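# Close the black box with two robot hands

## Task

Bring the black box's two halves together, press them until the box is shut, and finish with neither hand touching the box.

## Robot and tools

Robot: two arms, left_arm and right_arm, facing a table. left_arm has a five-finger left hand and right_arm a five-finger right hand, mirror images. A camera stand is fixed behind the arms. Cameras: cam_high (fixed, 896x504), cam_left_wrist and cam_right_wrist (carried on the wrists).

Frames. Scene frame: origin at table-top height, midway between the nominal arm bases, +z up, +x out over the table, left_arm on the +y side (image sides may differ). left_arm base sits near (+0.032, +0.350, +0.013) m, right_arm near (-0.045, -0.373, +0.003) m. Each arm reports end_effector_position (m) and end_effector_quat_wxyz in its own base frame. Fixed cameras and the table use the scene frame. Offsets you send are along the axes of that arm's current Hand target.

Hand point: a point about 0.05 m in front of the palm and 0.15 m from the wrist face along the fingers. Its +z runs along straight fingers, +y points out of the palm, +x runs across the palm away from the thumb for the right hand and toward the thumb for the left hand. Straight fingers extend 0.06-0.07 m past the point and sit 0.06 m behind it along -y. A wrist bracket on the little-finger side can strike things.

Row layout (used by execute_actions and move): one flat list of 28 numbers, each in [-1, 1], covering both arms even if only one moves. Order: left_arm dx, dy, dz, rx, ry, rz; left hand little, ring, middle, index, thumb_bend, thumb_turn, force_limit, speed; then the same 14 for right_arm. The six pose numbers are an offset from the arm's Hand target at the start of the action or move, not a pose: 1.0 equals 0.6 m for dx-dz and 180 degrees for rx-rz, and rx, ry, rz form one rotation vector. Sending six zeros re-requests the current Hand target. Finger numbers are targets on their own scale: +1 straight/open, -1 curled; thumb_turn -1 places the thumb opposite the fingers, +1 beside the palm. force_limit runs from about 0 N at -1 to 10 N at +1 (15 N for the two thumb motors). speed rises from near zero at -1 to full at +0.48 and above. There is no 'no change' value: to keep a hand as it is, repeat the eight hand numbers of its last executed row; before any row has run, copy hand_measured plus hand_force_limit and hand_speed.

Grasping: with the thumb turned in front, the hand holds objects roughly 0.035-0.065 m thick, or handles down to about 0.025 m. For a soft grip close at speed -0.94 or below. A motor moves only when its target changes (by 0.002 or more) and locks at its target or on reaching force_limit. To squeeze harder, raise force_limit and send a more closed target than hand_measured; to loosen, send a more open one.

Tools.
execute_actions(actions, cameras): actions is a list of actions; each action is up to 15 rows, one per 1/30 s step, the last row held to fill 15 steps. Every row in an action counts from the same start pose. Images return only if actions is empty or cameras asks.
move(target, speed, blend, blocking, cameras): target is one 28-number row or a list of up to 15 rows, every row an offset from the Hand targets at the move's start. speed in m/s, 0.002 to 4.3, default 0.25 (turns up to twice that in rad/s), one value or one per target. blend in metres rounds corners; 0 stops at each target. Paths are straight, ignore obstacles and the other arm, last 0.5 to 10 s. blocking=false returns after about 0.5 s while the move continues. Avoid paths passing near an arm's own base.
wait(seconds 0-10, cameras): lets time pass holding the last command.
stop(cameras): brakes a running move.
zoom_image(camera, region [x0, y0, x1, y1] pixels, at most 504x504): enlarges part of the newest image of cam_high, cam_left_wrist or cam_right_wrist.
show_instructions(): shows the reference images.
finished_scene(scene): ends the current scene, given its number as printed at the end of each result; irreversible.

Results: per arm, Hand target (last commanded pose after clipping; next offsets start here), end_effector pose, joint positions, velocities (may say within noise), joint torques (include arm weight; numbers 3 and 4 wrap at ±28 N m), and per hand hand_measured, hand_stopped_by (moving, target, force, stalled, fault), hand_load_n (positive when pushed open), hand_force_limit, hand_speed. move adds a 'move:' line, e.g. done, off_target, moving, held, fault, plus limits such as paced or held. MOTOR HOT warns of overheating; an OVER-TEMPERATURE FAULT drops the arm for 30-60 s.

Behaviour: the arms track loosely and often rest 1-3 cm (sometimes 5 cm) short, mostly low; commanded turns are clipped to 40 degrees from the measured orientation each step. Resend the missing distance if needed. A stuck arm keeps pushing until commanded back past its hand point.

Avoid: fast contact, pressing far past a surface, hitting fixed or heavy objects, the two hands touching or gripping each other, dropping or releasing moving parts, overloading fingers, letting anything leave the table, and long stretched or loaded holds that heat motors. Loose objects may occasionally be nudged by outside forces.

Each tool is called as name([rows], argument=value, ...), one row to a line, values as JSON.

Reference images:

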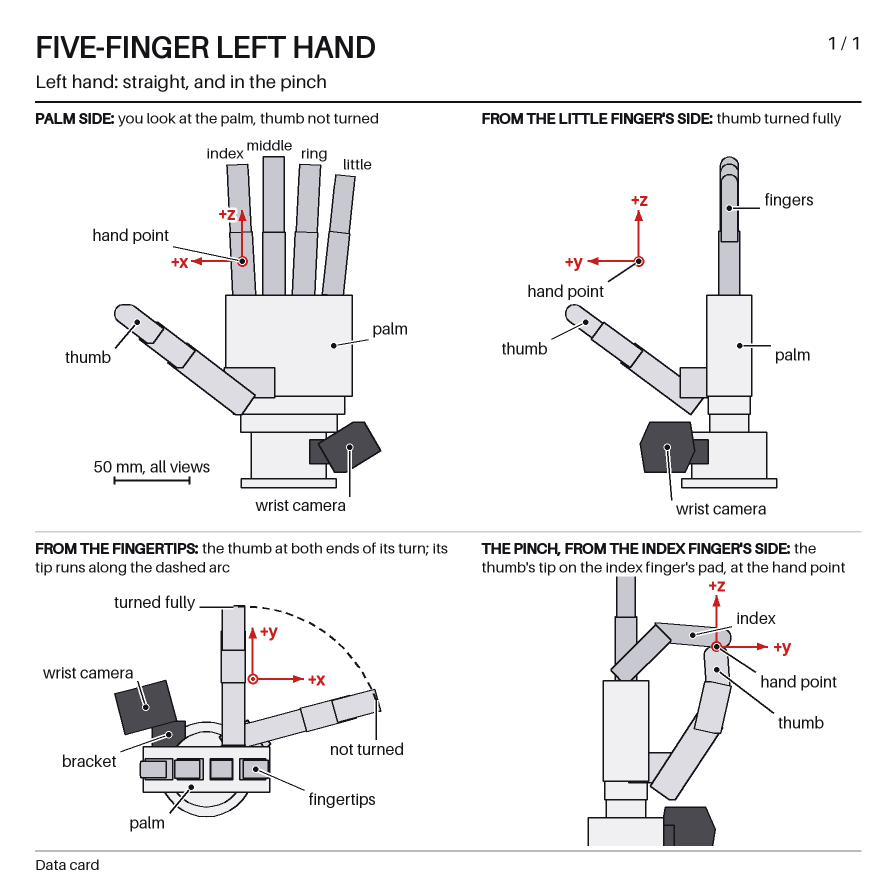

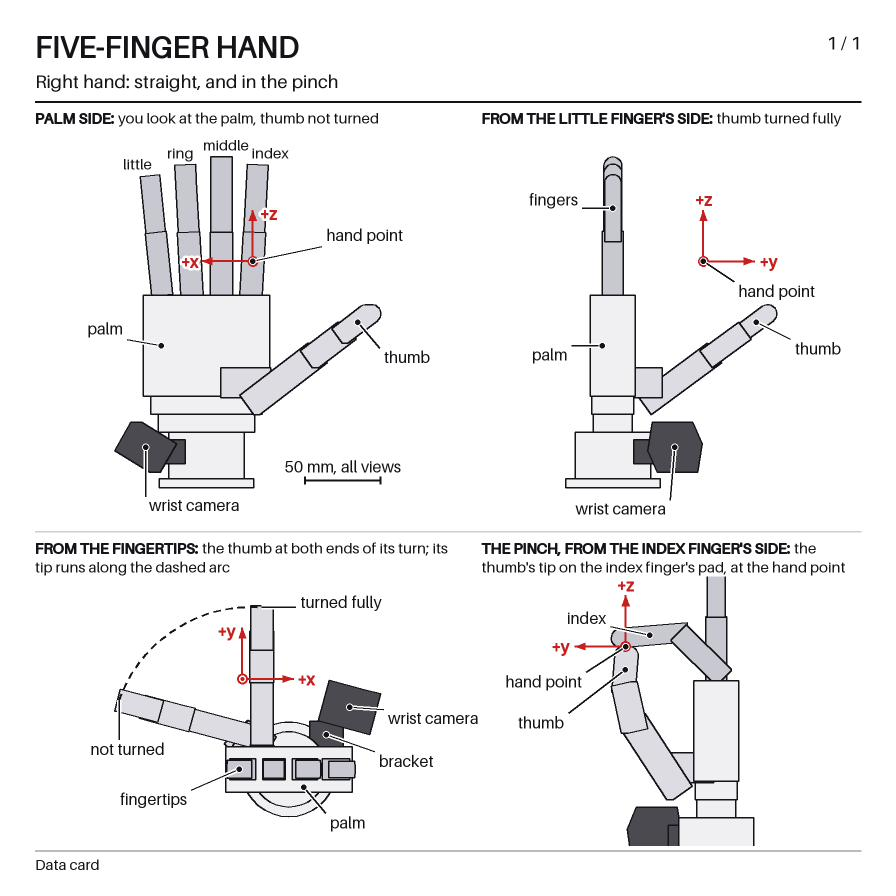

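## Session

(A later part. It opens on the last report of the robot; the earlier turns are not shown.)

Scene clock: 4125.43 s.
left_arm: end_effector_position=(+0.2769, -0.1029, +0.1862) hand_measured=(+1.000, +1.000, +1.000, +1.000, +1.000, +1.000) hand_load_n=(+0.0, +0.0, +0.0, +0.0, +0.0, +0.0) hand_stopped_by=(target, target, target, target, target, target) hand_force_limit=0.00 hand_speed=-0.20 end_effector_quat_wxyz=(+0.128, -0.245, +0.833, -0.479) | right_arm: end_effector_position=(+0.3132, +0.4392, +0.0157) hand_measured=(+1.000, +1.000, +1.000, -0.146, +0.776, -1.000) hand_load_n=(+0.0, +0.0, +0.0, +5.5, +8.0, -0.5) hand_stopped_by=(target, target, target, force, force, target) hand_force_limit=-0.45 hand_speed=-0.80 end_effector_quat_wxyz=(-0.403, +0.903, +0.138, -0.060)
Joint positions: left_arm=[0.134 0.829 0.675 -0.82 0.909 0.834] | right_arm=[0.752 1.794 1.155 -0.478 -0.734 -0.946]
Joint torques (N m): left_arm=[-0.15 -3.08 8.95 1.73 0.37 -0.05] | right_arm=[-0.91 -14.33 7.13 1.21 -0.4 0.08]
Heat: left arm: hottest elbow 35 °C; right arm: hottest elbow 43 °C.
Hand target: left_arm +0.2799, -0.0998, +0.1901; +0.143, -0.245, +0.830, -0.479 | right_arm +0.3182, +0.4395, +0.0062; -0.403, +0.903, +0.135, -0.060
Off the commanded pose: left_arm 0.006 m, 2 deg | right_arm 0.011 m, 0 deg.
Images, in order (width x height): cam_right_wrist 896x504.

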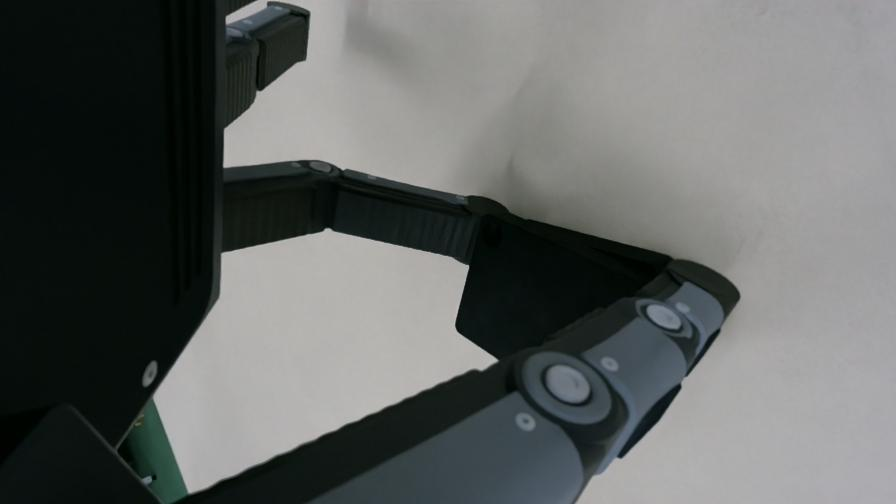

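move([
  [0,0,0,0,0,0,1,1,1,1,1,1,0,-0.2,0,0,0,0,0,0,1,1,1,-0.1,0.85,-1,-0.5,-0.8],
  [0,0,0,0,0,0,1,1,1,1,1,1,0,-0.2,0,0,0,0,0,0,1,1,1,0.15,1,-1,-0.5,-0.4],
  [0,0,0,0,0,0,1,1,1,1,1,1,0,-0.2,-0.0163,-0.0619,-0.0558,0,-0.0372,-0.0335,1,1,1,0.15,1,-1,-0.5,-0.4],
  [0,0,0,0,0,0,1,1,1,1,1,1,0,-0.2,-0.0163,-0.0223,-0.0201,0,-0.0372,-0.0335,1,1,0.0,0.0,0.95,-1,-0.5,-0.4],
], speed=0.12, cameras=["cam_right_wrist"])

zoom_image(camera="cam_right_wrist", region=[460, 140, 780, 380])

Scene clock: 4183.50 s.
left_arm: end_effector_position=(+0.2769, -0.1029, +0.1862) hand_measured=(+1.000, +1.000, +1.000, +1.000, +1.000, +1.000) hand_load_n=(+0.0, +0.0, +0.0, +0.0, +0.0, -0.5) hand_stopped_by=(target, target, target, target, target, target) hand_force_limit=0.00 hand_speed=-0.20 end_effector_quat_wxyz=(+0.128, -0.245, +0.833, -0.479) | right_arm: end_effector_position=(+0.3040, +0.4285, +0.0288) hand_measured=(+1.000, +1.000, +0.000, +0.000, +0.950, -1.000) hand_load_n=(+0.0, -0.5, +0.0, +0.0, +0.0, +0.0) hand_stopped_by=(target, target, target, target, target, target) hand_force_limit=-0.50 hand_speed=-0.40 end_effector_quat_wxyz=(-0.392, +0.894, +0.196, -0.095)
Joint positions: left_arm=[0.134 0.829 0.675 -0.82 0.909 0.834] | right_arm=[0.747 1.799 1.217 -0.683 -0.785 -1.128]
Joint torques (N m): left_arm=[-0.15 -2.73 8.81 1.81 0.38 -0.05] | right_arm=[-0.09 -13.86 8.1 0.85 -0.69 -0.04]
Heat: left arm: hottest elbow 35 °C; right arm: hottest elbow 42 °C.
Hand target: left_arm +0.2799, -0.0998, +0.1901; +0.143, -0.245, +0.830, -0.479 | right_arm +0.3089, +0.4366, +0.0242; -0.397, +0.890, +0.206, -0.091
Off the commanded pose: left_arm 0.006 m, 2 deg | right_arm 0.011 m, 1 deg.
move: off_target (right_arm); target 2's new numbers were sent with right_arm's hand 0.011 m and 0 deg from that target; target 4's new numbers were sent with right_arm's hand 0.011 m and 1 deg from that target
Images, in order (width x height): cam_right_wrist 896x504.

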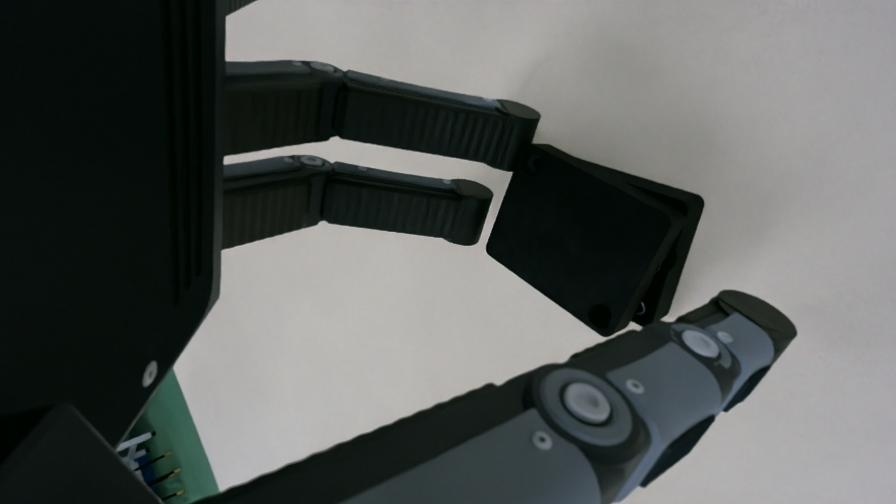

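Scaled by 1.575 from the camera's 896x504 image, which has a finer 1280x720 frame.

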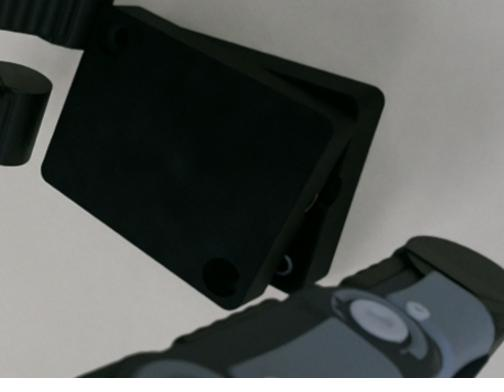

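move([
  [0,0,0,0,0,0,1,1,1,1,1,1,0,-0.2,0.0032,-0.0416,-0.0285,0,0,0,1,1,0.05,0.05,0.95,-1,-0.5,-0.4],
  [0,0,0,0,0,0,1,1,1,1,1,1,0,-0.2,0.0032,0.0057,0.0141,0,0,0,1,1,0.05,0.05,0.95,-1,-0.5,-0.4],
], speed=0.12, cameras=["cam_right_wrist"])

zoom_image(camera="cam_right_wrist", region=[440, 140, 760, 380])

Scene clock: 4223.80 s.
left_arm: end_effector_position=(+0.2769, -0.1029, +0.1862) hand_measured=(+1.000, +1.000, +1.000, +1.000, +1.000, +1.000) hand_load_n=(+0.0, +0.0, +0.0, +0.0, +0.0, -0.5) hand_stopped_by=(target, target, target, target, target, target) hand_force_limit=0.00 hand_speed=-0.20 end_effector_quat_wxyz=(+0.128, -0.245, +0.833, -0.479) | right_arm: end_effector_position=(+0.3064, +0.4351, +0.0220) hand_measured=(+1.000, +1.000, +0.050, +0.050, +0.950, -1.000) hand_load_n=(+0.0, -0.5, +0.0, +0.0, +0.0, +0.0) hand_stopped_by=(target, target, target, target, target, target) hand_force_limit=-0.50 hand_speed=-0.40 end_effector_quat_wxyz=(-0.394, +0.892, +0.201, -0.092)
Joint positions: left_arm=[0.134 0.829 0.675 -0.82 0.909 0.834] | right_arm=[0.754 1.819 1.225 -0.661 -0.785 -1.128]
Joint torques (N m): left_arm=[-0.03 -2.9 8.98 1.68 0.36 -0.05] | right_arm=[-0.15 -14.62 7.69 1.01 -0.63 0.04]
Heat: left arm: hottest elbow 35 °C; right arm: hottest elbow 42 °C.
Hand target: left_arm +0.2799, -0.0998, +0.1901; +0.143, -0.245, +0.830, -0.479 | right_arm +0.3089, +0.4411, +0.0160; -0.397, +0.890, +0.206, -0.091
Off the commanded pose: left_arm 0.006 m, 2 deg | right_arm 0.009 m, 1 deg.
move: done
Images, in order (width x height): cam_right_wrist 896x504.

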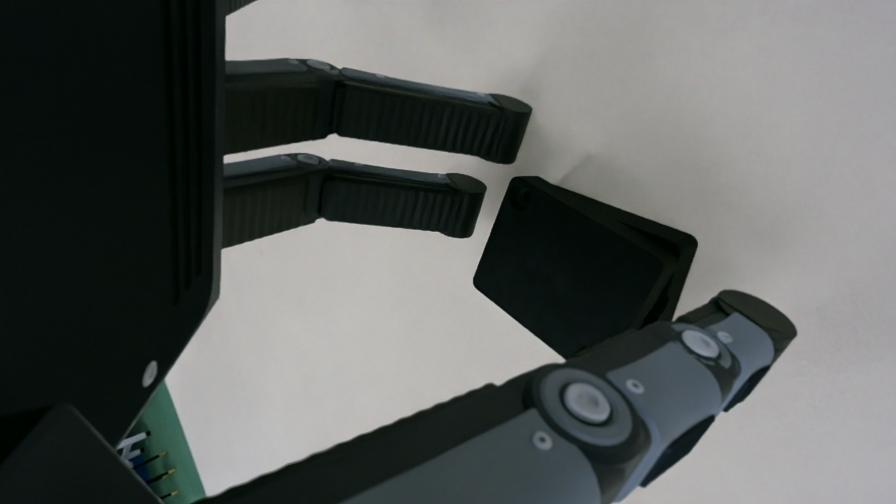

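Scaled by 1.575 from the camera's 896x504 image, which has a finer 1280x720 frame.

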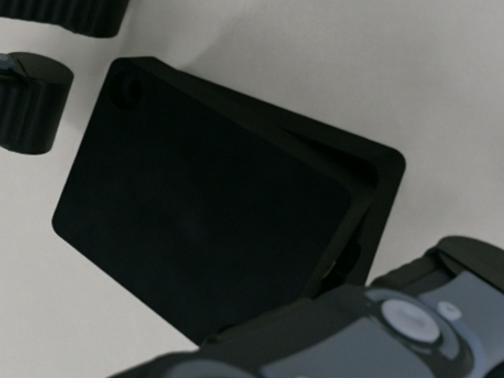

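move(target=[0,0,0,0,0,0,1,1,1,1,1,1,0,-0.2,0,0.0060,0.0121,0,0,0,1,1,0.05,0.05,0.95,-1,-0.5,-0.4], speed=0.08, cameras=["cam_right_wrist"])

zoom_image(camera="cam_right_wrist", region=[440, 140, 760, 380])

Scene clock: 4235.10 s.
left_arm: end_effector_position=(+0.2769, -0.1029, +0.1862) hand_measured=(+1.000, +1.000, +1.000, +1.000, +1.000, +1.000) hand_load_n=(+0.0, +0.0, +0.0, +0.0, +0.0, +0.0) hand_stopped_by=(target, target, target, target, target, target) hand_force_limit=0.00 hand_speed=-0.20 end_effector_quat_wxyz=(+0.128, -0.245, +0.833, -0.479) | right_arm: end_effector_position=(+0.3086, +0.4376, +0.0210) hand_measured=(+1.000, +1.000, +0.050, +0.050, +0.950, -1.000) hand_load_n=(+0.0, +0.0, -1.5, +0.0, +0.0, +0.0) hand_stopped_by=(target, target, target, target, target, target) hand_force_limit=-0.50 hand_speed=-0.40 end_effector_quat_wxyz=(-0.397, +0.891, +0.203, -0.088)
Joint positions: left_arm=[0.134 0.829 0.675 -0.82 0.909 0.834] | right_arm=[0.754 1.822 1.225 -0.645 -0.786 -1.128]
Joint torques (N m): left_arm=[-0.32 -3.43 8.94 1.77 0.37 -0.06] | right_arm=[-0.03 -13.92 7.15 1.14 -0.52 0.11]
Heat: left arm: hottest elbow 35 °C; right arm: hottest elbow 42 °C.
Hand target: left_arm +0.2799, -0.0998, +0.1901; +0.143, -0.245, +0.830, -0.479 | right_arm +0.3075, +0.4438, +0.0085; -0.397, +0.890, +0.206, -0.091
Off the commanded pose: left_arm 0.006 m, 2 deg | right_arm 0.014 m, 0 deg.
move: off_target (right_arm)
Images, in order (width x height): cam_right_wrist 896x504.

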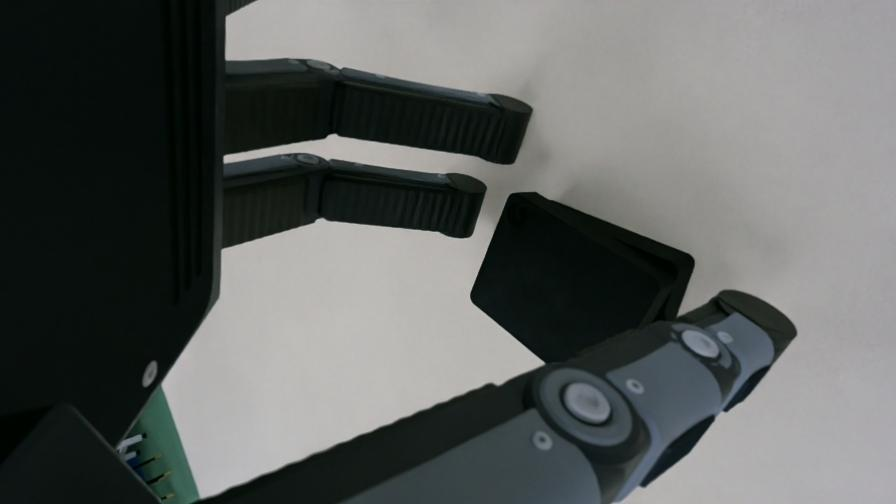

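Scaled by 1.575 from the camera's 896x504 image, which has a finer 1280x720 frame.

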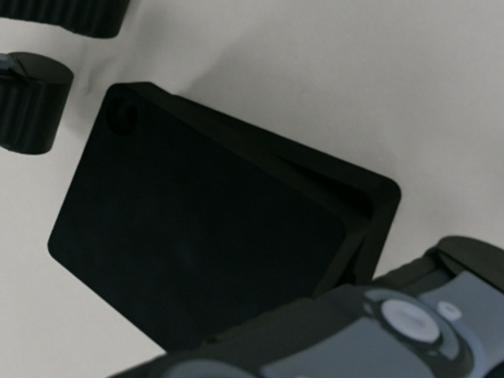

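move([
  [0,0,0,0,0,0,1,1,1,1,1,1,0,-0.2,-0.0167,-0.0424,-0.0400,0,0,0,1,1,-0.1,-0.03,0.95,-1,-0.5,-0.4],
  [0,0,0,0,0,0,1,1,1,1,1,1,0,-0.2,-0.0022,0.0009,-0.0010,0,0,0,1,1,-0.1,-0.03,0.95,-1,-0.5,-0.4],
], speed=0.12, cameras=["cam_right_wrist"])

zoom_image(camera="cam_right_wrist", region=[440, 140, 760, 380])

Scene clock: 4251.07 s.
left_arm: end_effector_position=(+0.2769, -0.1029, +0.1862) hand_measured=(+1.000, +1.000, +1.000, +1.000, +1.000, +1.000) hand_load_n=(+0.0, +0.0, +0.0, +0.0, +0.0, +0.0) hand_stopped_by=(target, target, target, target, target, target) hand_force_limit=0.00 hand_speed=-0.20 end_effector_quat_wxyz=(+0.128, -0.245, +0.833, -0.479) | right_arm: end_effector_position=(+0.3039, +0.4397, +0.0166) hand_measured=(+1.000, +1.000, -0.100, -0.030, +0.950, -1.000) hand_load_n=(+0.0, +0.0, +0.0, +0.0, +0.0, +0.0) hand_stopped_by=(target, target, target, target, target, target) hand_force_limit=-0.50 hand_speed=-0.40 end_effector_quat_wxyz=(-0.396, +0.890, +0.206, -0.091)
Joint positions: left_arm=[0.134 0.829 0.675 -0.82 0.909 0.834] | right_arm=[0.763 1.828 1.221 -0.638 -0.786 -1.128]
Joint torques (N m): left_arm=[0.26 -2.9 8.91 1.72 0.38 -0.05] | right_arm=[-0.56 -14.56 7.16 0.9 -0.49 0.08]
Heat: left arm: hottest elbow 35 °C; right arm: hottest elbow 42 °C.
Hand target: left_arm +0.2799, -0.0998, +0.1901; +0.143, -0.245, +0.830, -0.479 | right_arm +0.3067, +0.4425, +0.0084; -0.397, +0.890, +0.206, -0.091
Off the commanded pose: left_arm 0.006 m, 2 deg | right_arm 0.009 m, 0 deg.
move: done
Images, in order (width x height): cam_right_wrist 896x504.

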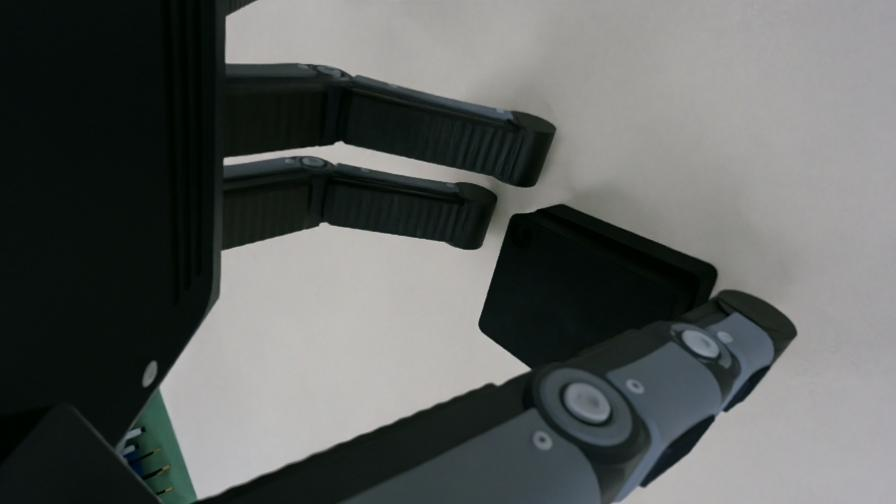

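Scaled by 1.575 from the camera's 896x504 image, which has a finer 1280x720 frame.

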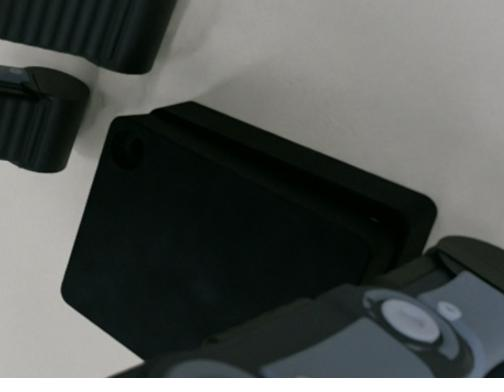

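move([
  [0,0,0,0,0,0,1,1,1,1,1,1,0,-0.2,-0.0078,-0.0367,-0.0465,0,0,0,1,1,0.0,0.0,0.95,-1,-0.5,-0.4],
  [0,0,0,0,0,0,1,1,1,1,1,1,0,-0.2,-0.0078,0.0087,-0.0057,0,0,0,1,1,-0.07,-0.03,0.95,-1,-0.5,-0.4],
], speed=0.12, cameras=["cam_right_wrist"])

zoom_image(camera="cam_right_wrist", region=[440, 140, 760, 380])

Scene clock: 4275.67 s.
left_arm: end_effector_position=(+0.2769, -0.1029, +0.1862) hand_measured=(+1.000, +1.000, +1.000, +1.000, +1.000, +1.000) hand_load_n=(+0.0, +0.0, +0.0, +0.0, +0.0, +0.0) hand_stopped_by=(target, target, target, target, target, target) hand_force_limit=0.00 hand_speed=-0.20 end_effector_quat_wxyz=(+0.128, -0.245, +0.833, -0.479) | right_arm: end_effector_position=(+0.3027, +0.4305, +0.0174) hand_measured=(+1.000, +1.000, -0.050, -0.030, +0.950, -1.000) hand_load_n=(+0.0, +0.0, -4.5, +0.0, +0.0, +0.0) hand_stopped_by=(target, target, force, target, target, target) hand_force_limit=-0.50 hand_speed=-0.40 end_effector_quat_wxyz=(-0.398, +0.891, +0.196, -0.097)
Joint positions: left_arm=[0.134 0.829 0.675 -0.82 0.909 0.834] | right_arm=[0.747 1.817 1.204 -0.645 -0.798 -1.125]
Joint torques (N m): left_arm=[-0.38 -2.84 8.88 1.78 0.36 -0.05] | right_arm=[-0.85 -14.21 6.82 1.25 -0.18 -0.03]
Heat: left arm: hottest elbow 35 °C; right arm: hottest elbow 43 °C.
Hand target: left_arm +0.2799, -0.0998, +0.1901; +0.143, -0.245, +0.830, -0.479 | right_arm +0.3051, +0.4350, +0.0068; -0.397, +0.890, +0.206, -0.091
Off the commanded pose: left_arm 0.006 m, 2 deg | right_arm 0.012 m, 1 deg.
move: off_target (right_arm); target 2's new numbers were sent with right_arm's hand 0.013 m and 2 deg from that target
Images, in order (width x height): cam_right_wrist 896x504.

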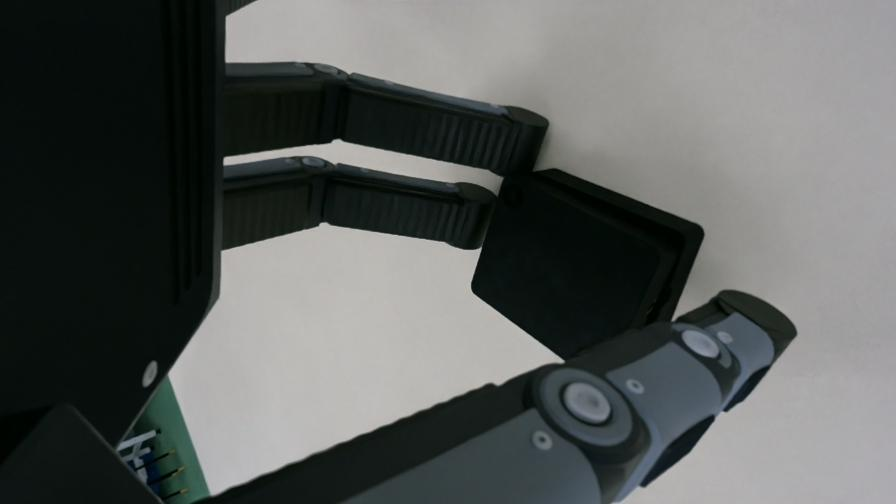

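Scaled by 1.575 from the camera's 896x504 image, which has a finer 1280x720 frame.

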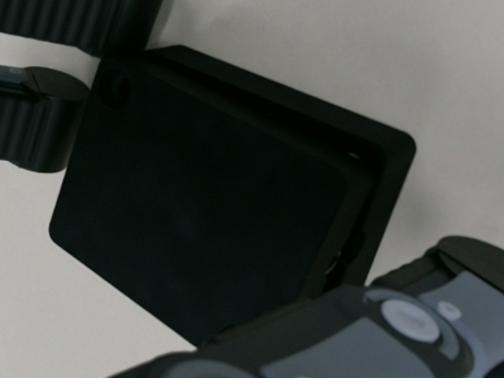

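move([
  [0,0,0,0,0,0,1,1,1,1,1,1,0,-0.2,0,0,0,0,0,0,1,1,0.05,0.05,0.95,-1,-0.5,-0.4],
  [0,0,0,0,0,0,1,1,1,1,1,1,0,-0.2,0,-0.0472,-0.0347,0,0,0,1,1,0.05,0.05,0.95,-1,-0.5,-0.4],
  [0,0,0,0,0,0,1,1,1,1,1,1,0,-0.2,0,-0.0039,0.0043,0,0,0,1,1,-0.05,-0.03,0.95,-1,-0.5,-0.4],
], speed=0.12, cameras=["cam_right_wrist"])

zoom_image(camera="cam_right_wrist", region=[440, 140, 760, 380])

Scene clock: 4300.07 s.
left_arm: end_effector_position=(+0.2769, -0.1029, +0.1862) hand_measured=(+1.000, +1.000, +1.000, +1.000, +1.000, +1.000) hand_load_n=(+0.0, +0.0, -0.5, +0.0, +0.0, +0.0) hand_stopped_by=(target, target, target, target, target, target) hand_force_limit=0.00 hand_speed=-0.20 end_effector_quat_wxyz=(+0.128, -0.245, +0.833, -0.479) | right_arm: end_effector_position=(+0.3056, +0.4323, +0.0176) hand_measured=(+1.000, +1.000, -0.050, -0.030, +0.950, -1.000) hand_load_n=(+0.0, +0.0, -1.0, +0.0, +0.0, +0.0) hand_stopped_by=(target, target, target, target, target, target) hand_force_limit=-0.50 hand_speed=-0.40 end_effector_quat_wxyz=(-0.400, +0.890, +0.198, -0.090)
Joint positions: left_arm=[0.134 0.829 0.675 -0.82 0.909 0.834] | right_arm=[0.747 1.816 1.202 -0.629 -0.794 -1.122]
Joint torques (N m): left_arm=[-0.67 -2.96 9.02 1.61 0.38 -0.08] | right_arm=[-0.03 -13.74 7.12 0.94 -0.25 0.01]
Heat: left arm: hottest elbow 35 °C; right arm: hottest elbow 42 °C.
Hand target: left_arm +0.2799, -0.0998, +0.1901; +0.143, -0.245, +0.830, -0.479 | right_arm +0.3036, +0.4381, +0.0069; -0.397, +0.890, +0.206, -0.091
Off the commanded pose: left_arm 0.006 m, 2 deg | right_arm 0.012 m, 1 deg.
move: off_target (right_arm); target 3's new numbers were sent with right_arm's hand 0.015 m and 1 deg from that target
Images, in order (width x height): cam_right_wrist 896x504.

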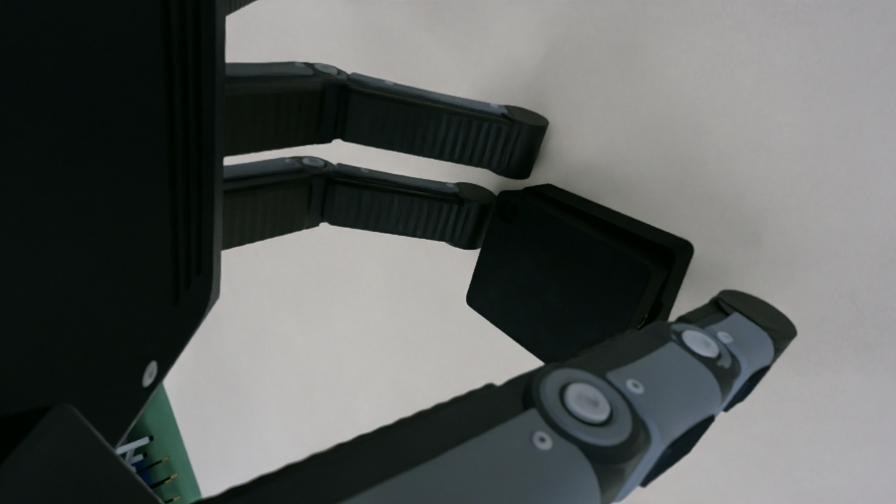

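Scaled by 1.575 from the camera's 896x504 image, which has a finer 1280x720 frame.

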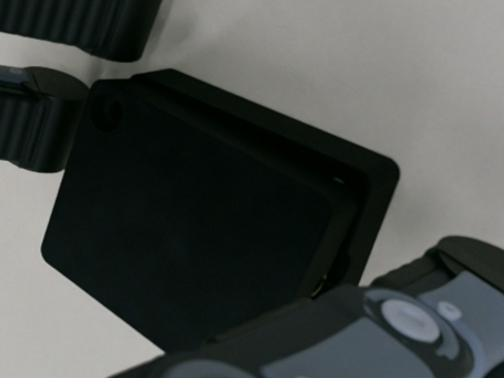

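move([
  [0,0,0,0,0,0,1,1,1,1,1,1,0,-0.2,0,-0.0619,-0.0558,0,0,0,1,1,0.05,0.05,0.95,-1,-0.5,-0.4],
  [0,0,0,0,0,0,1,1,1,1,1,1,0,-0.2,0.0470,-0.0100,-0.1037,0,0.3963,0.3568,1,1,1,0.05,1,-1,-0.5,-0.4],
  [0,0,0,0,0,0,1,1,1,1,1,1,0,-0.2,0.0470,0.0148,-0.0815,0,0.3963,0.3568,1,1,1,0.0,1,-1,-0.5,-0.4],
], speed=[0.12,0.3,0.12], cameras=["cam_right_wrist","cam_left_wrist"])

zoom_image(camera="cam_right_wrist", region=[440, 140, 760, 380])

zoom_image(camera="cam_left_wrist", region=[370, 210, 470, 320])

Scene clock: 4362.20 s.
left_arm: end_effector_position=(+0.2769, -0.1029, +0.1862) hand_measured=(+1.000, +1.000, +1.000, +1.000, +1.000, +1.000) hand_load_n=(+0.0, +0.0, +0.0, +0.0, +0.0, +0.0) hand_stopped_by=(target, target, target, target, target, target) hand_force_limit=0.00 hand_speed=-0.20 end_effector_quat_wxyz=(+0.128, -0.245, +0.833, -0.479) | right_arm: end_effector_position=(+0.3438, +0.4034, +0.0339) hand_measured=(+1.000, +1.000, +1.000, +0.000, +1.000, -1.000) hand_load_n=(+0.0, +0.0, +0.0, +0.0, +0.0, +0.0) hand_stopped_by=(target, target, target, target, target, target) hand_force_limit=-0.50 hand_speed=-0.40 end_effector_quat_wxyz=(-0.326, +0.753, -0.521, +0.234)
Joint positions: left_arm=[0.134 0.829 0.675 -0.82 0.909 0.834] | right_arm=[0.924 1.558 0.862 -0.137 0.414 0.4]
Joint torques (N m): left_arm=[-0.09 -2.96 8.9 1.61 0.35 -0.07] | right_arm=[-0.21 -10.52 7.95 1.66 0.54 0.22]
Heat: left arm: hottest elbow 35 °C; right arm: hottest elbow 42 °C.
Hand target: left_arm +0.2799, -0.0998, +0.1901; +0.143, -0.245, +0.830, -0.479 | right_arm +0.3475, +0.4125, +0.0330; -0.334, +0.748, -0.524, +0.233
Off the commanded pose: left_arm 0.006 m, 2 deg | right_arm 0.010 m, 1 deg.
move: done; target 2's new numbers were sent with right_arm's hand 0.026 m and 2 deg from that target
Images, in order (width x height): cam_left_wrist 896x504, cam_right_wrist 896x504.

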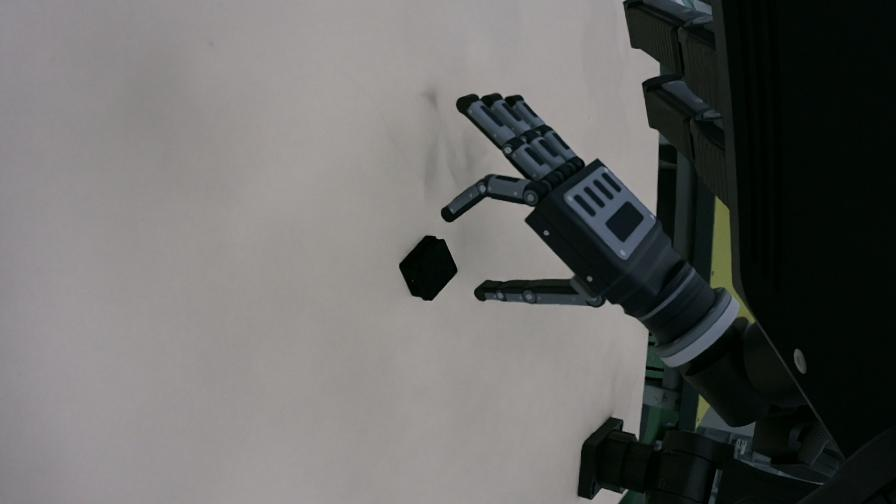

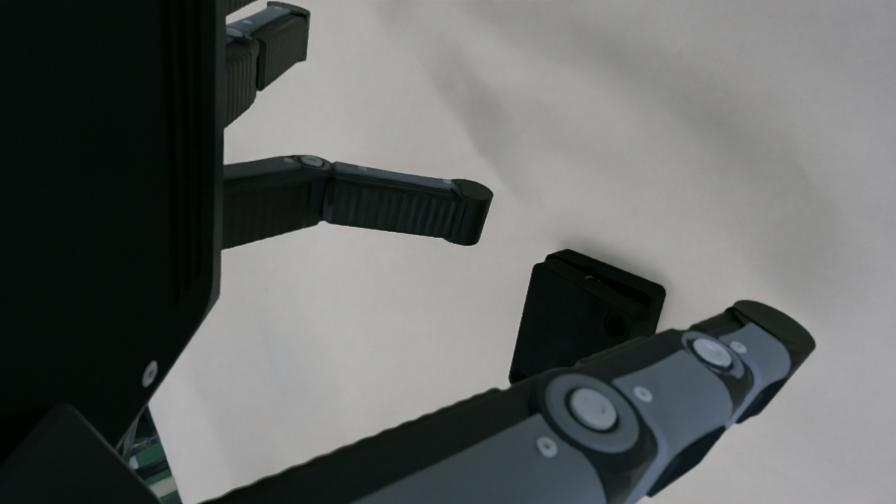

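Scaled by 1.575 from the camera's 896x504 image, which has a finer 1280x720 frame.

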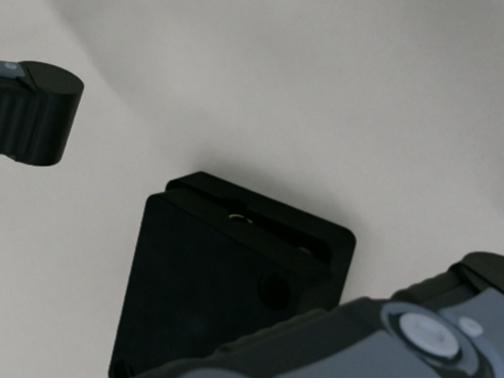

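Scaled by 4.582 from the camera's 896x504 image, which has a finer 1280x720 frame.

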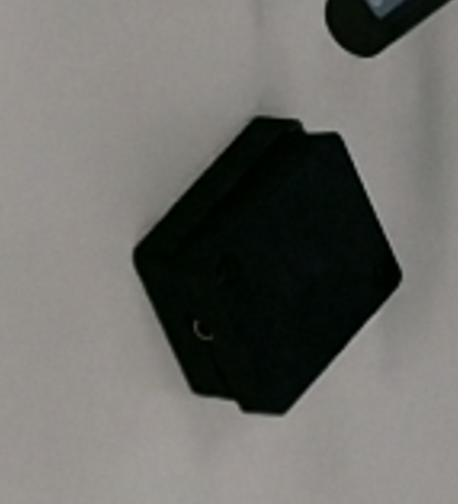

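move(target=[0,0,0,0,0,0,1,1,1,1,1,1,0,-0.2,0.0011,0.0285,0.0256,0,0,0,1,1,1,0.0,1,-1,-0.5,-0.4], speed=0.08, cameras=["cam_right_wrist"])

zoom_image(camera="cam_right_wrist", region=[440, 180, 760, 420])

Scene clock: 4389.60 s.
left_arm: end_effector_position=(+0.2769, -0.1029, +0.1862) hand_measured=(+1.000, +1.000, +1.000, +1.000, +1.000, +1.000) hand_load_n=(+0.0, +0.0, +0.0, +0.0, +0.0, -0.5) hand_stopped_by=(target, target, target, target, target, target) hand_force_limit=0.00 hand_speed=-0.20 end_effector_quat_wxyz=(+0.128, -0.245, +0.833, -0.479) | right_arm: end_effector_position=(+0.3454, +0.4067, +0.0150) hand_measured=(+1.000, +1.000, +1.000, +0.000, +1.000, -1.000) hand_load_n=(+0.0, +0.0, +0.0, +0.0, +0.0, +0.0) hand_stopped_by=(target, target, target, target, target, target) hand_force_limit=-0.50 hand_speed=-0.40 end_effector_quat_wxyz=(-0.330, +0.752, -0.521, +0.234)
Joint positions: left_arm=[0.134 0.829 0.675 -0.82 0.909 0.834] | right_arm=[0.925 1.602 0.846 -0.069 0.415 0.402]
Joint torques (N m): left_arm=[0.26 -2.9 8.98 1.77 0.38 -0.09] | right_arm=[-0.15 -10.7 7.06 1.63 0.5 0.22]
Heat: left arm: hottest elbow 35 °C; right arm: hottest elbow 43 °C.
Hand target: left_arm +0.2799, -0.0998, +0.1901; +0.143, -0.245, +0.830, -0.479 | right_arm +0.3477, +0.4119, +0.0100; -0.334, +0.748, -0.524, +0.233
Off the commanded pose: left_arm 0.006 m, 2 deg | right_arm 0.008 m, 1 deg.
move: done
Images, in order (width x height): cam_right_wrist 896x504.

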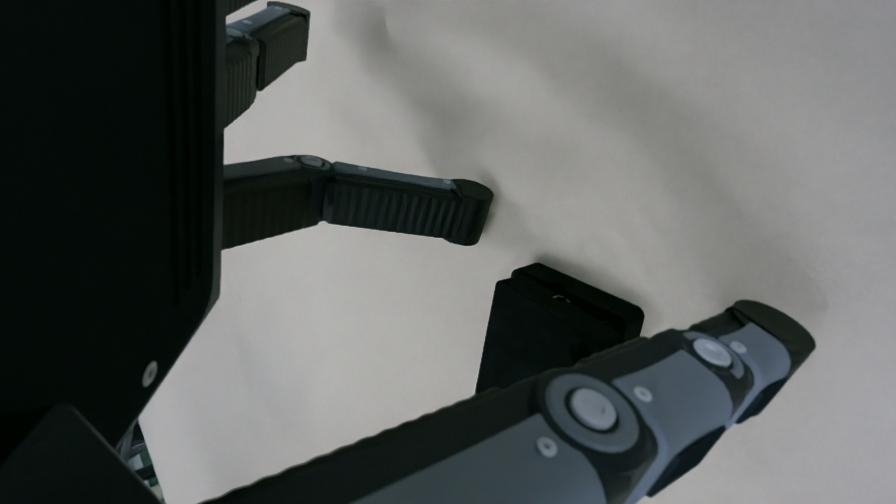

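Scaled by 1.575 from the camera's 896x504 image, which has a finer 1280x720 frame.

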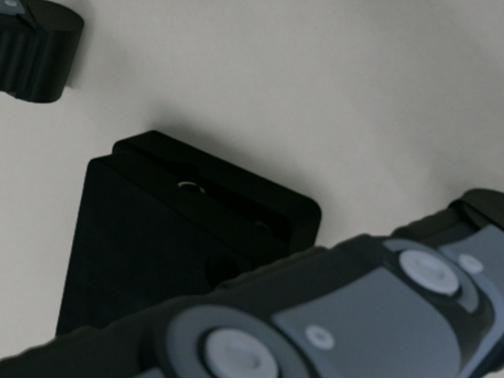

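move([
  [0,0,0,0,0,0,1,1,1,1,1,1,0,-0.2,0,-0.0619,-0.0558,0,0,0,1,1,1,0.0,1,-1,-0.5,-0.4],
  [0,0,0,0,0,0,1,1,1,1,1,1,0,-0.2,0,0,0,0,0,0,1,1,1,0.0,1,-1,-0.5,-0.4],
], speed=0.12, cameras=["cam_right_wrist"])

zoom_image(camera="cam_right_wrist", region=[440, 180, 760, 420])

Scene clock: 4407.73 s.
left_arm: end_effector_position=(+0.2769, -0.1029, +0.1862) hand_measured=(+1.000, +1.000, +1.000, +1.000, +1.000, +1.000) hand_load_n=(+0.0, +0.0, +0.0, -0.5, +0.0, +0.0) hand_stopped_by=(target, target, target, target, target, target) hand_force_limit=0.00 hand_speed=-0.20 end_effector_quat_wxyz=(+0.128, -0.245, +0.833, -0.479) | right_arm: end_effector_position=(+0.3450, +0.4060, +0.0143) hand_measured=(+1.000, +1.000, +1.000, +0.000, +1.000, -1.000) hand_load_n=(+0.0, +0.0, +0.0, -1.0, +0.0, +0.5) hand_stopped_by=(target, target, target, target, target, target) hand_force_limit=-0.50 hand_speed=-0.40 end_effector_quat_wxyz=(-0.330, +0.751, -0.522, +0.234)
Joint positions: left_arm=[0.134 0.829 0.675 -0.82 0.909 0.834] | right_arm=[0.925 1.602 0.845 -0.07 0.416 0.405]
Joint torques (N m): left_arm=[-0.26 -2.9 8.88 1.76 0.39 -0.07] | right_arm=[-0.09 -10.64 7.04 1.66 0.45 0.15]
Heat: left arm: hottest elbow 35 °C; right arm: hottest elbow 42 °C.
Hand target: left_arm +0.2799, -0.0998, +0.1901; +0.143, -0.245, +0.830, -0.479 | right_arm +0.3477, +0.4119, +0.0100; -0.334, +0.748, -0.524, +0.233
Off the commanded pose: left_arm 0.006 m, 2 deg | right_arm 0.008 m, 1 deg.
move: done
Images, in order (width x height): cam_right_wrist 896x504.

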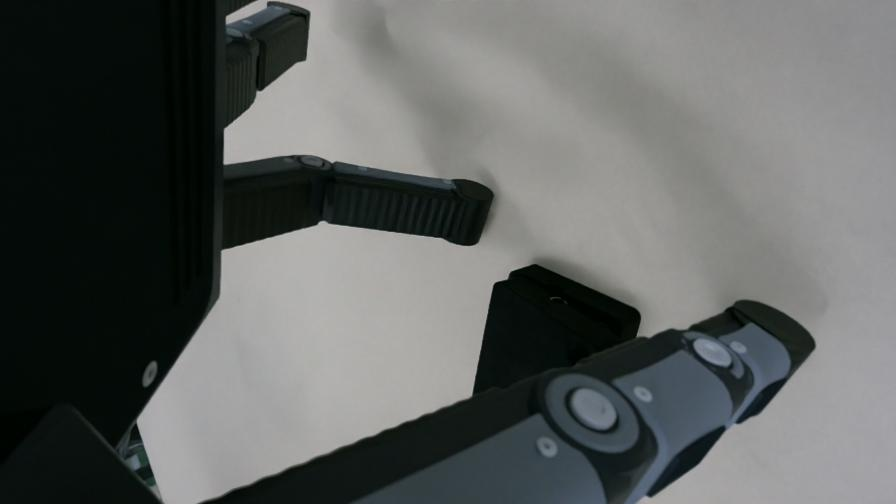

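Scaled by 1.575 from the camera's 896x504 image, which has a finer 1280x720 frame.

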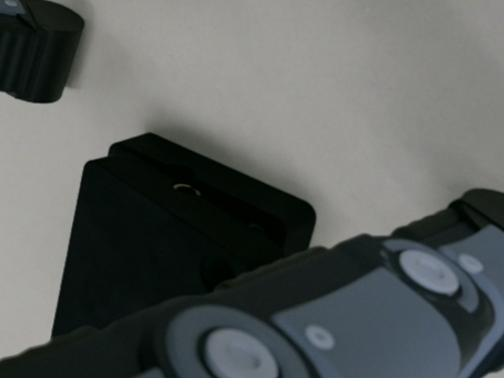

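execute_actions(actions=[])

Scene clock: 4437.43 s.
left_arm: end_effector_position=(+0.2769, -0.1029, +0.1862) hand_measured=(+1.000, +1.000, +1.000, +1.000, +1.000, +1.000) hand_load_n=(-0.5, +0.0, +0.0, +0.0, +0.0, +0.0) hand_stopped_by=(target, target, target, target, target, target) hand_force_limit=0.00 hand_speed=-0.20 end_effector_quat_wxyz=(+0.128, -0.245, +0.833, -0.479) | right_arm: end_effector_position=(+0.3450, +0.4060, +0.0143) hand_measured=(+1.000, +1.000, +1.000, +0.000, +1.000, -1.000) hand_load_n=(+0.0, +0.0, +0.0, -1.0, +0.0, +0.0) hand_stopped_by=(target, target, target, target, target, target) hand_force_limit=-0.50 hand_speed=-0.40 end_effector_quat_wxyz=(-0.330, +0.751, -0.522, +0.234)
Joint positions: left_arm=[0.134 0.829 0.675 -0.82 0.909 0.834] | right_arm=[0.925 1.602 0.845 -0.07 0.416 0.405]
Joint velocities: within noise
Joint torques (N m): left_arm=[-0.03 -2.96 8.99 1.73 0.38 -0.06] | right_arm=[-0.15 -10.46 7.15 1.68 0.44 0.15]
Heat: left arm: hottest elbow 35 °C; right arm: hottest elbow 42 °C.
Hand target: left_arm +0.2799, -0.0998, +0.1901; +0.143, -0.245, +0.830, -0.479 | right_arm +0.3477, +0.4119, +0.0100; -0.334, +0.748, -0.524, +0.233
Off the commanded pose: left_arm 0.006 m, 2 deg | right_arm 0.008 m, 1 deg.

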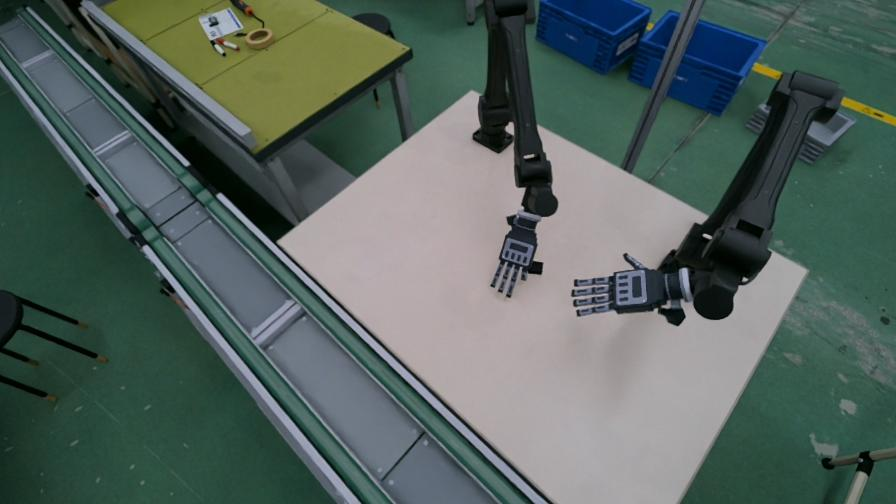

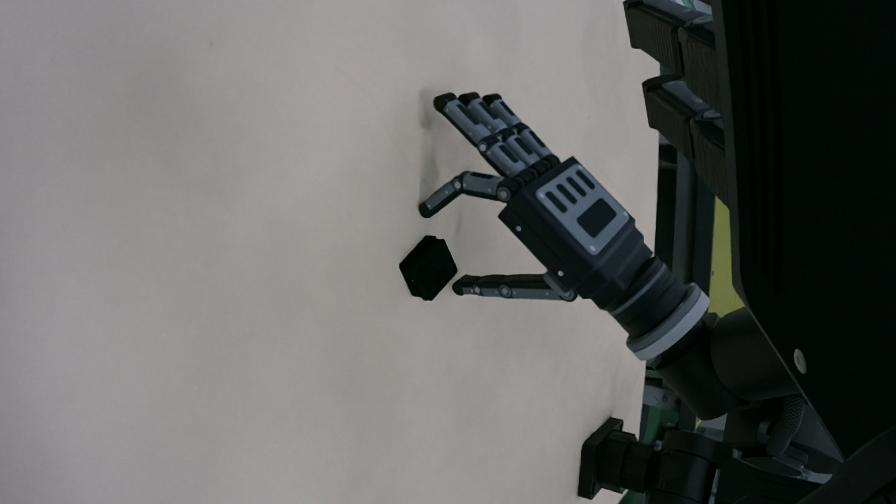

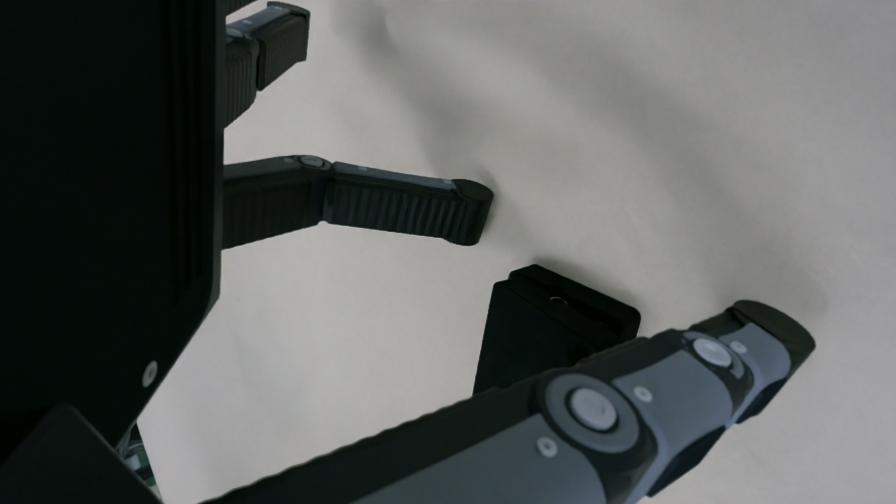

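zoom_image(camera="cam_right_wrist", region=[440, 240, 680, 420])

zoom_image(camera="cam_left_wrist", region=[380, 220, 480, 320])

Scaled by 2.100 from the camera's 896x504 image, which has a finer 1280x720 frame.

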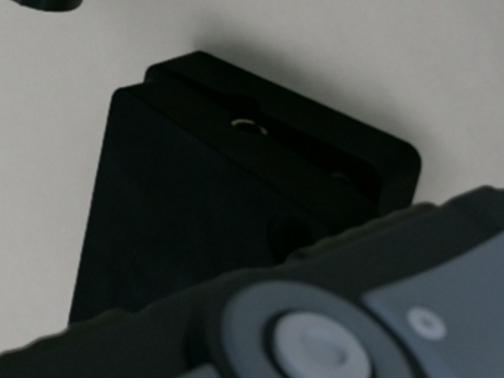

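Scaled by 5.040 from the camera's 896x504 image, which has a finer 1280x720 frame.

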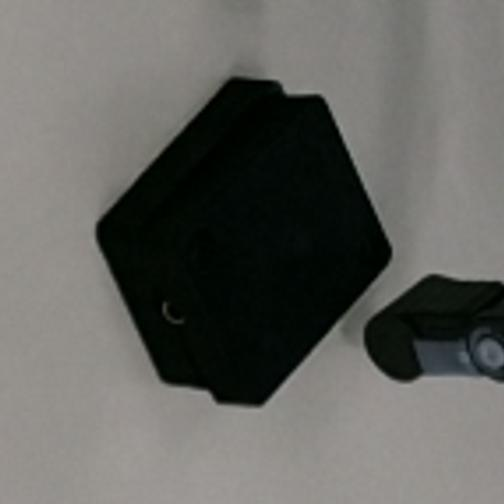

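move([
  [0,0,0,0,0,0,1,1,1,1,1,1,0,-0.2,0,0,0,0,0,0,1,1,1,-0.15,0.8,-1,-0.7,-0.7],
  [0,0,0,0,0,0,1,1,1,1,1,1,0,-0.2,0,0,0,0,0,0,1,1,1,-0.2,0.74,-1,-0.7,-0.85],
], cameras=["cam_left_wrist", "cam_right_wrist"])

Scene clock: 4464.73 s.
left_arm: end_effector_position=(+0.2769, -0.1029, +0.1862) hand_measured=(+1.000, +1.000, +1.000, +1.000, +1.000, +1.000) hand_load_n=(+0.0, +0.0, +0.0, +0.0, +0.0, -0.5) hand_stopped_by=(target, target, target, target, target, target) hand_force_limit=0.00 hand_speed=-0.20 end_effector_quat_wxyz=(+0.128, -0.245, +0.833, -0.479) | right_arm: end_effector_position=(+0.3451, +0.4061, +0.0137) hand_measured=(+1.000, +1.000, +1.000, -0.200, +0.740, -1.000) hand_load_n=(+0.0, +0.0, +0.0, +0.0, +0.0, +0.5) hand_stopped_by=(target, target, target, target, target, target) hand_force_limit=-0.70 hand_speed=-0.85 end_effector_quat_wxyz=(-0.330, +0.751, -0.522, +0.234)
Joint positions: left_arm=[0.134 0.829 0.675 -0.82 0.909 0.834] | right_arm=[0.925 1.604 0.845 -0.069 0.416 0.405]
Joint torques (N m): left_arm=[0.21 -2.9 8.92 1.72 0.4 -0.05] | right_arm=[-0.32 -10.87 7.09 1.61 0.44 0.15]
Heat: left arm: hottest elbow 35 °C; right arm: hottest elbow 42 °C.
Hand target: left_arm +0.2799, -0.0998, +0.1901; +0.143, -0.245, +0.830, -0.479 | right_arm +0.3477, +0.4119, +0.0100; -0.334, +0.748, -0.524, +0.233
Off the commanded pose: left_arm 0.006 m, 2 deg | right_arm 0.007 m, 1 deg.
move: done
Images, in order (width x height): cam_left_wrist 896x504, cam_right_wrist 896x504.

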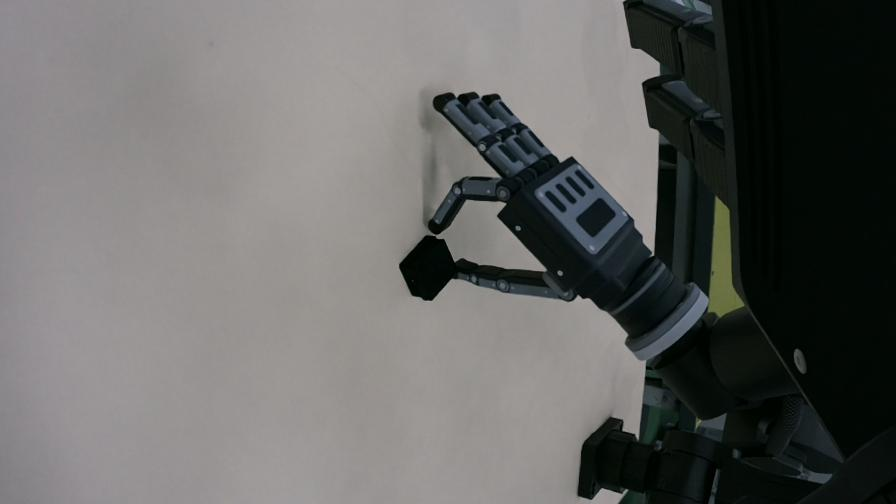

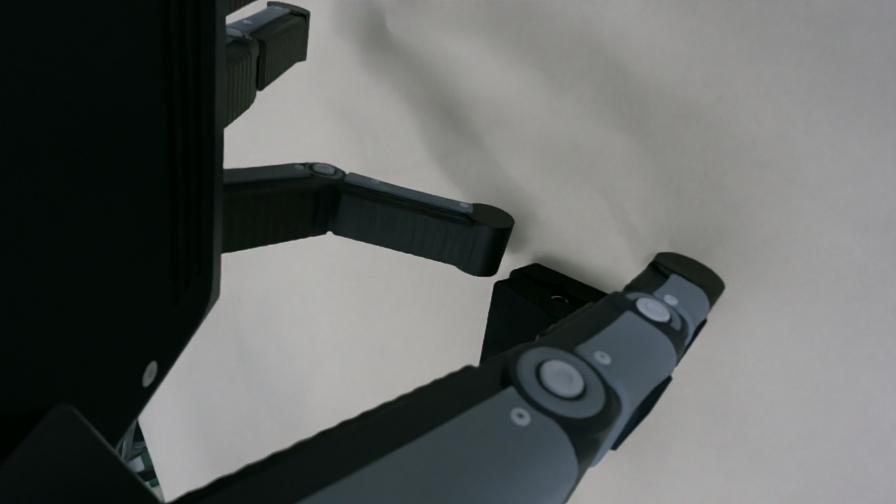

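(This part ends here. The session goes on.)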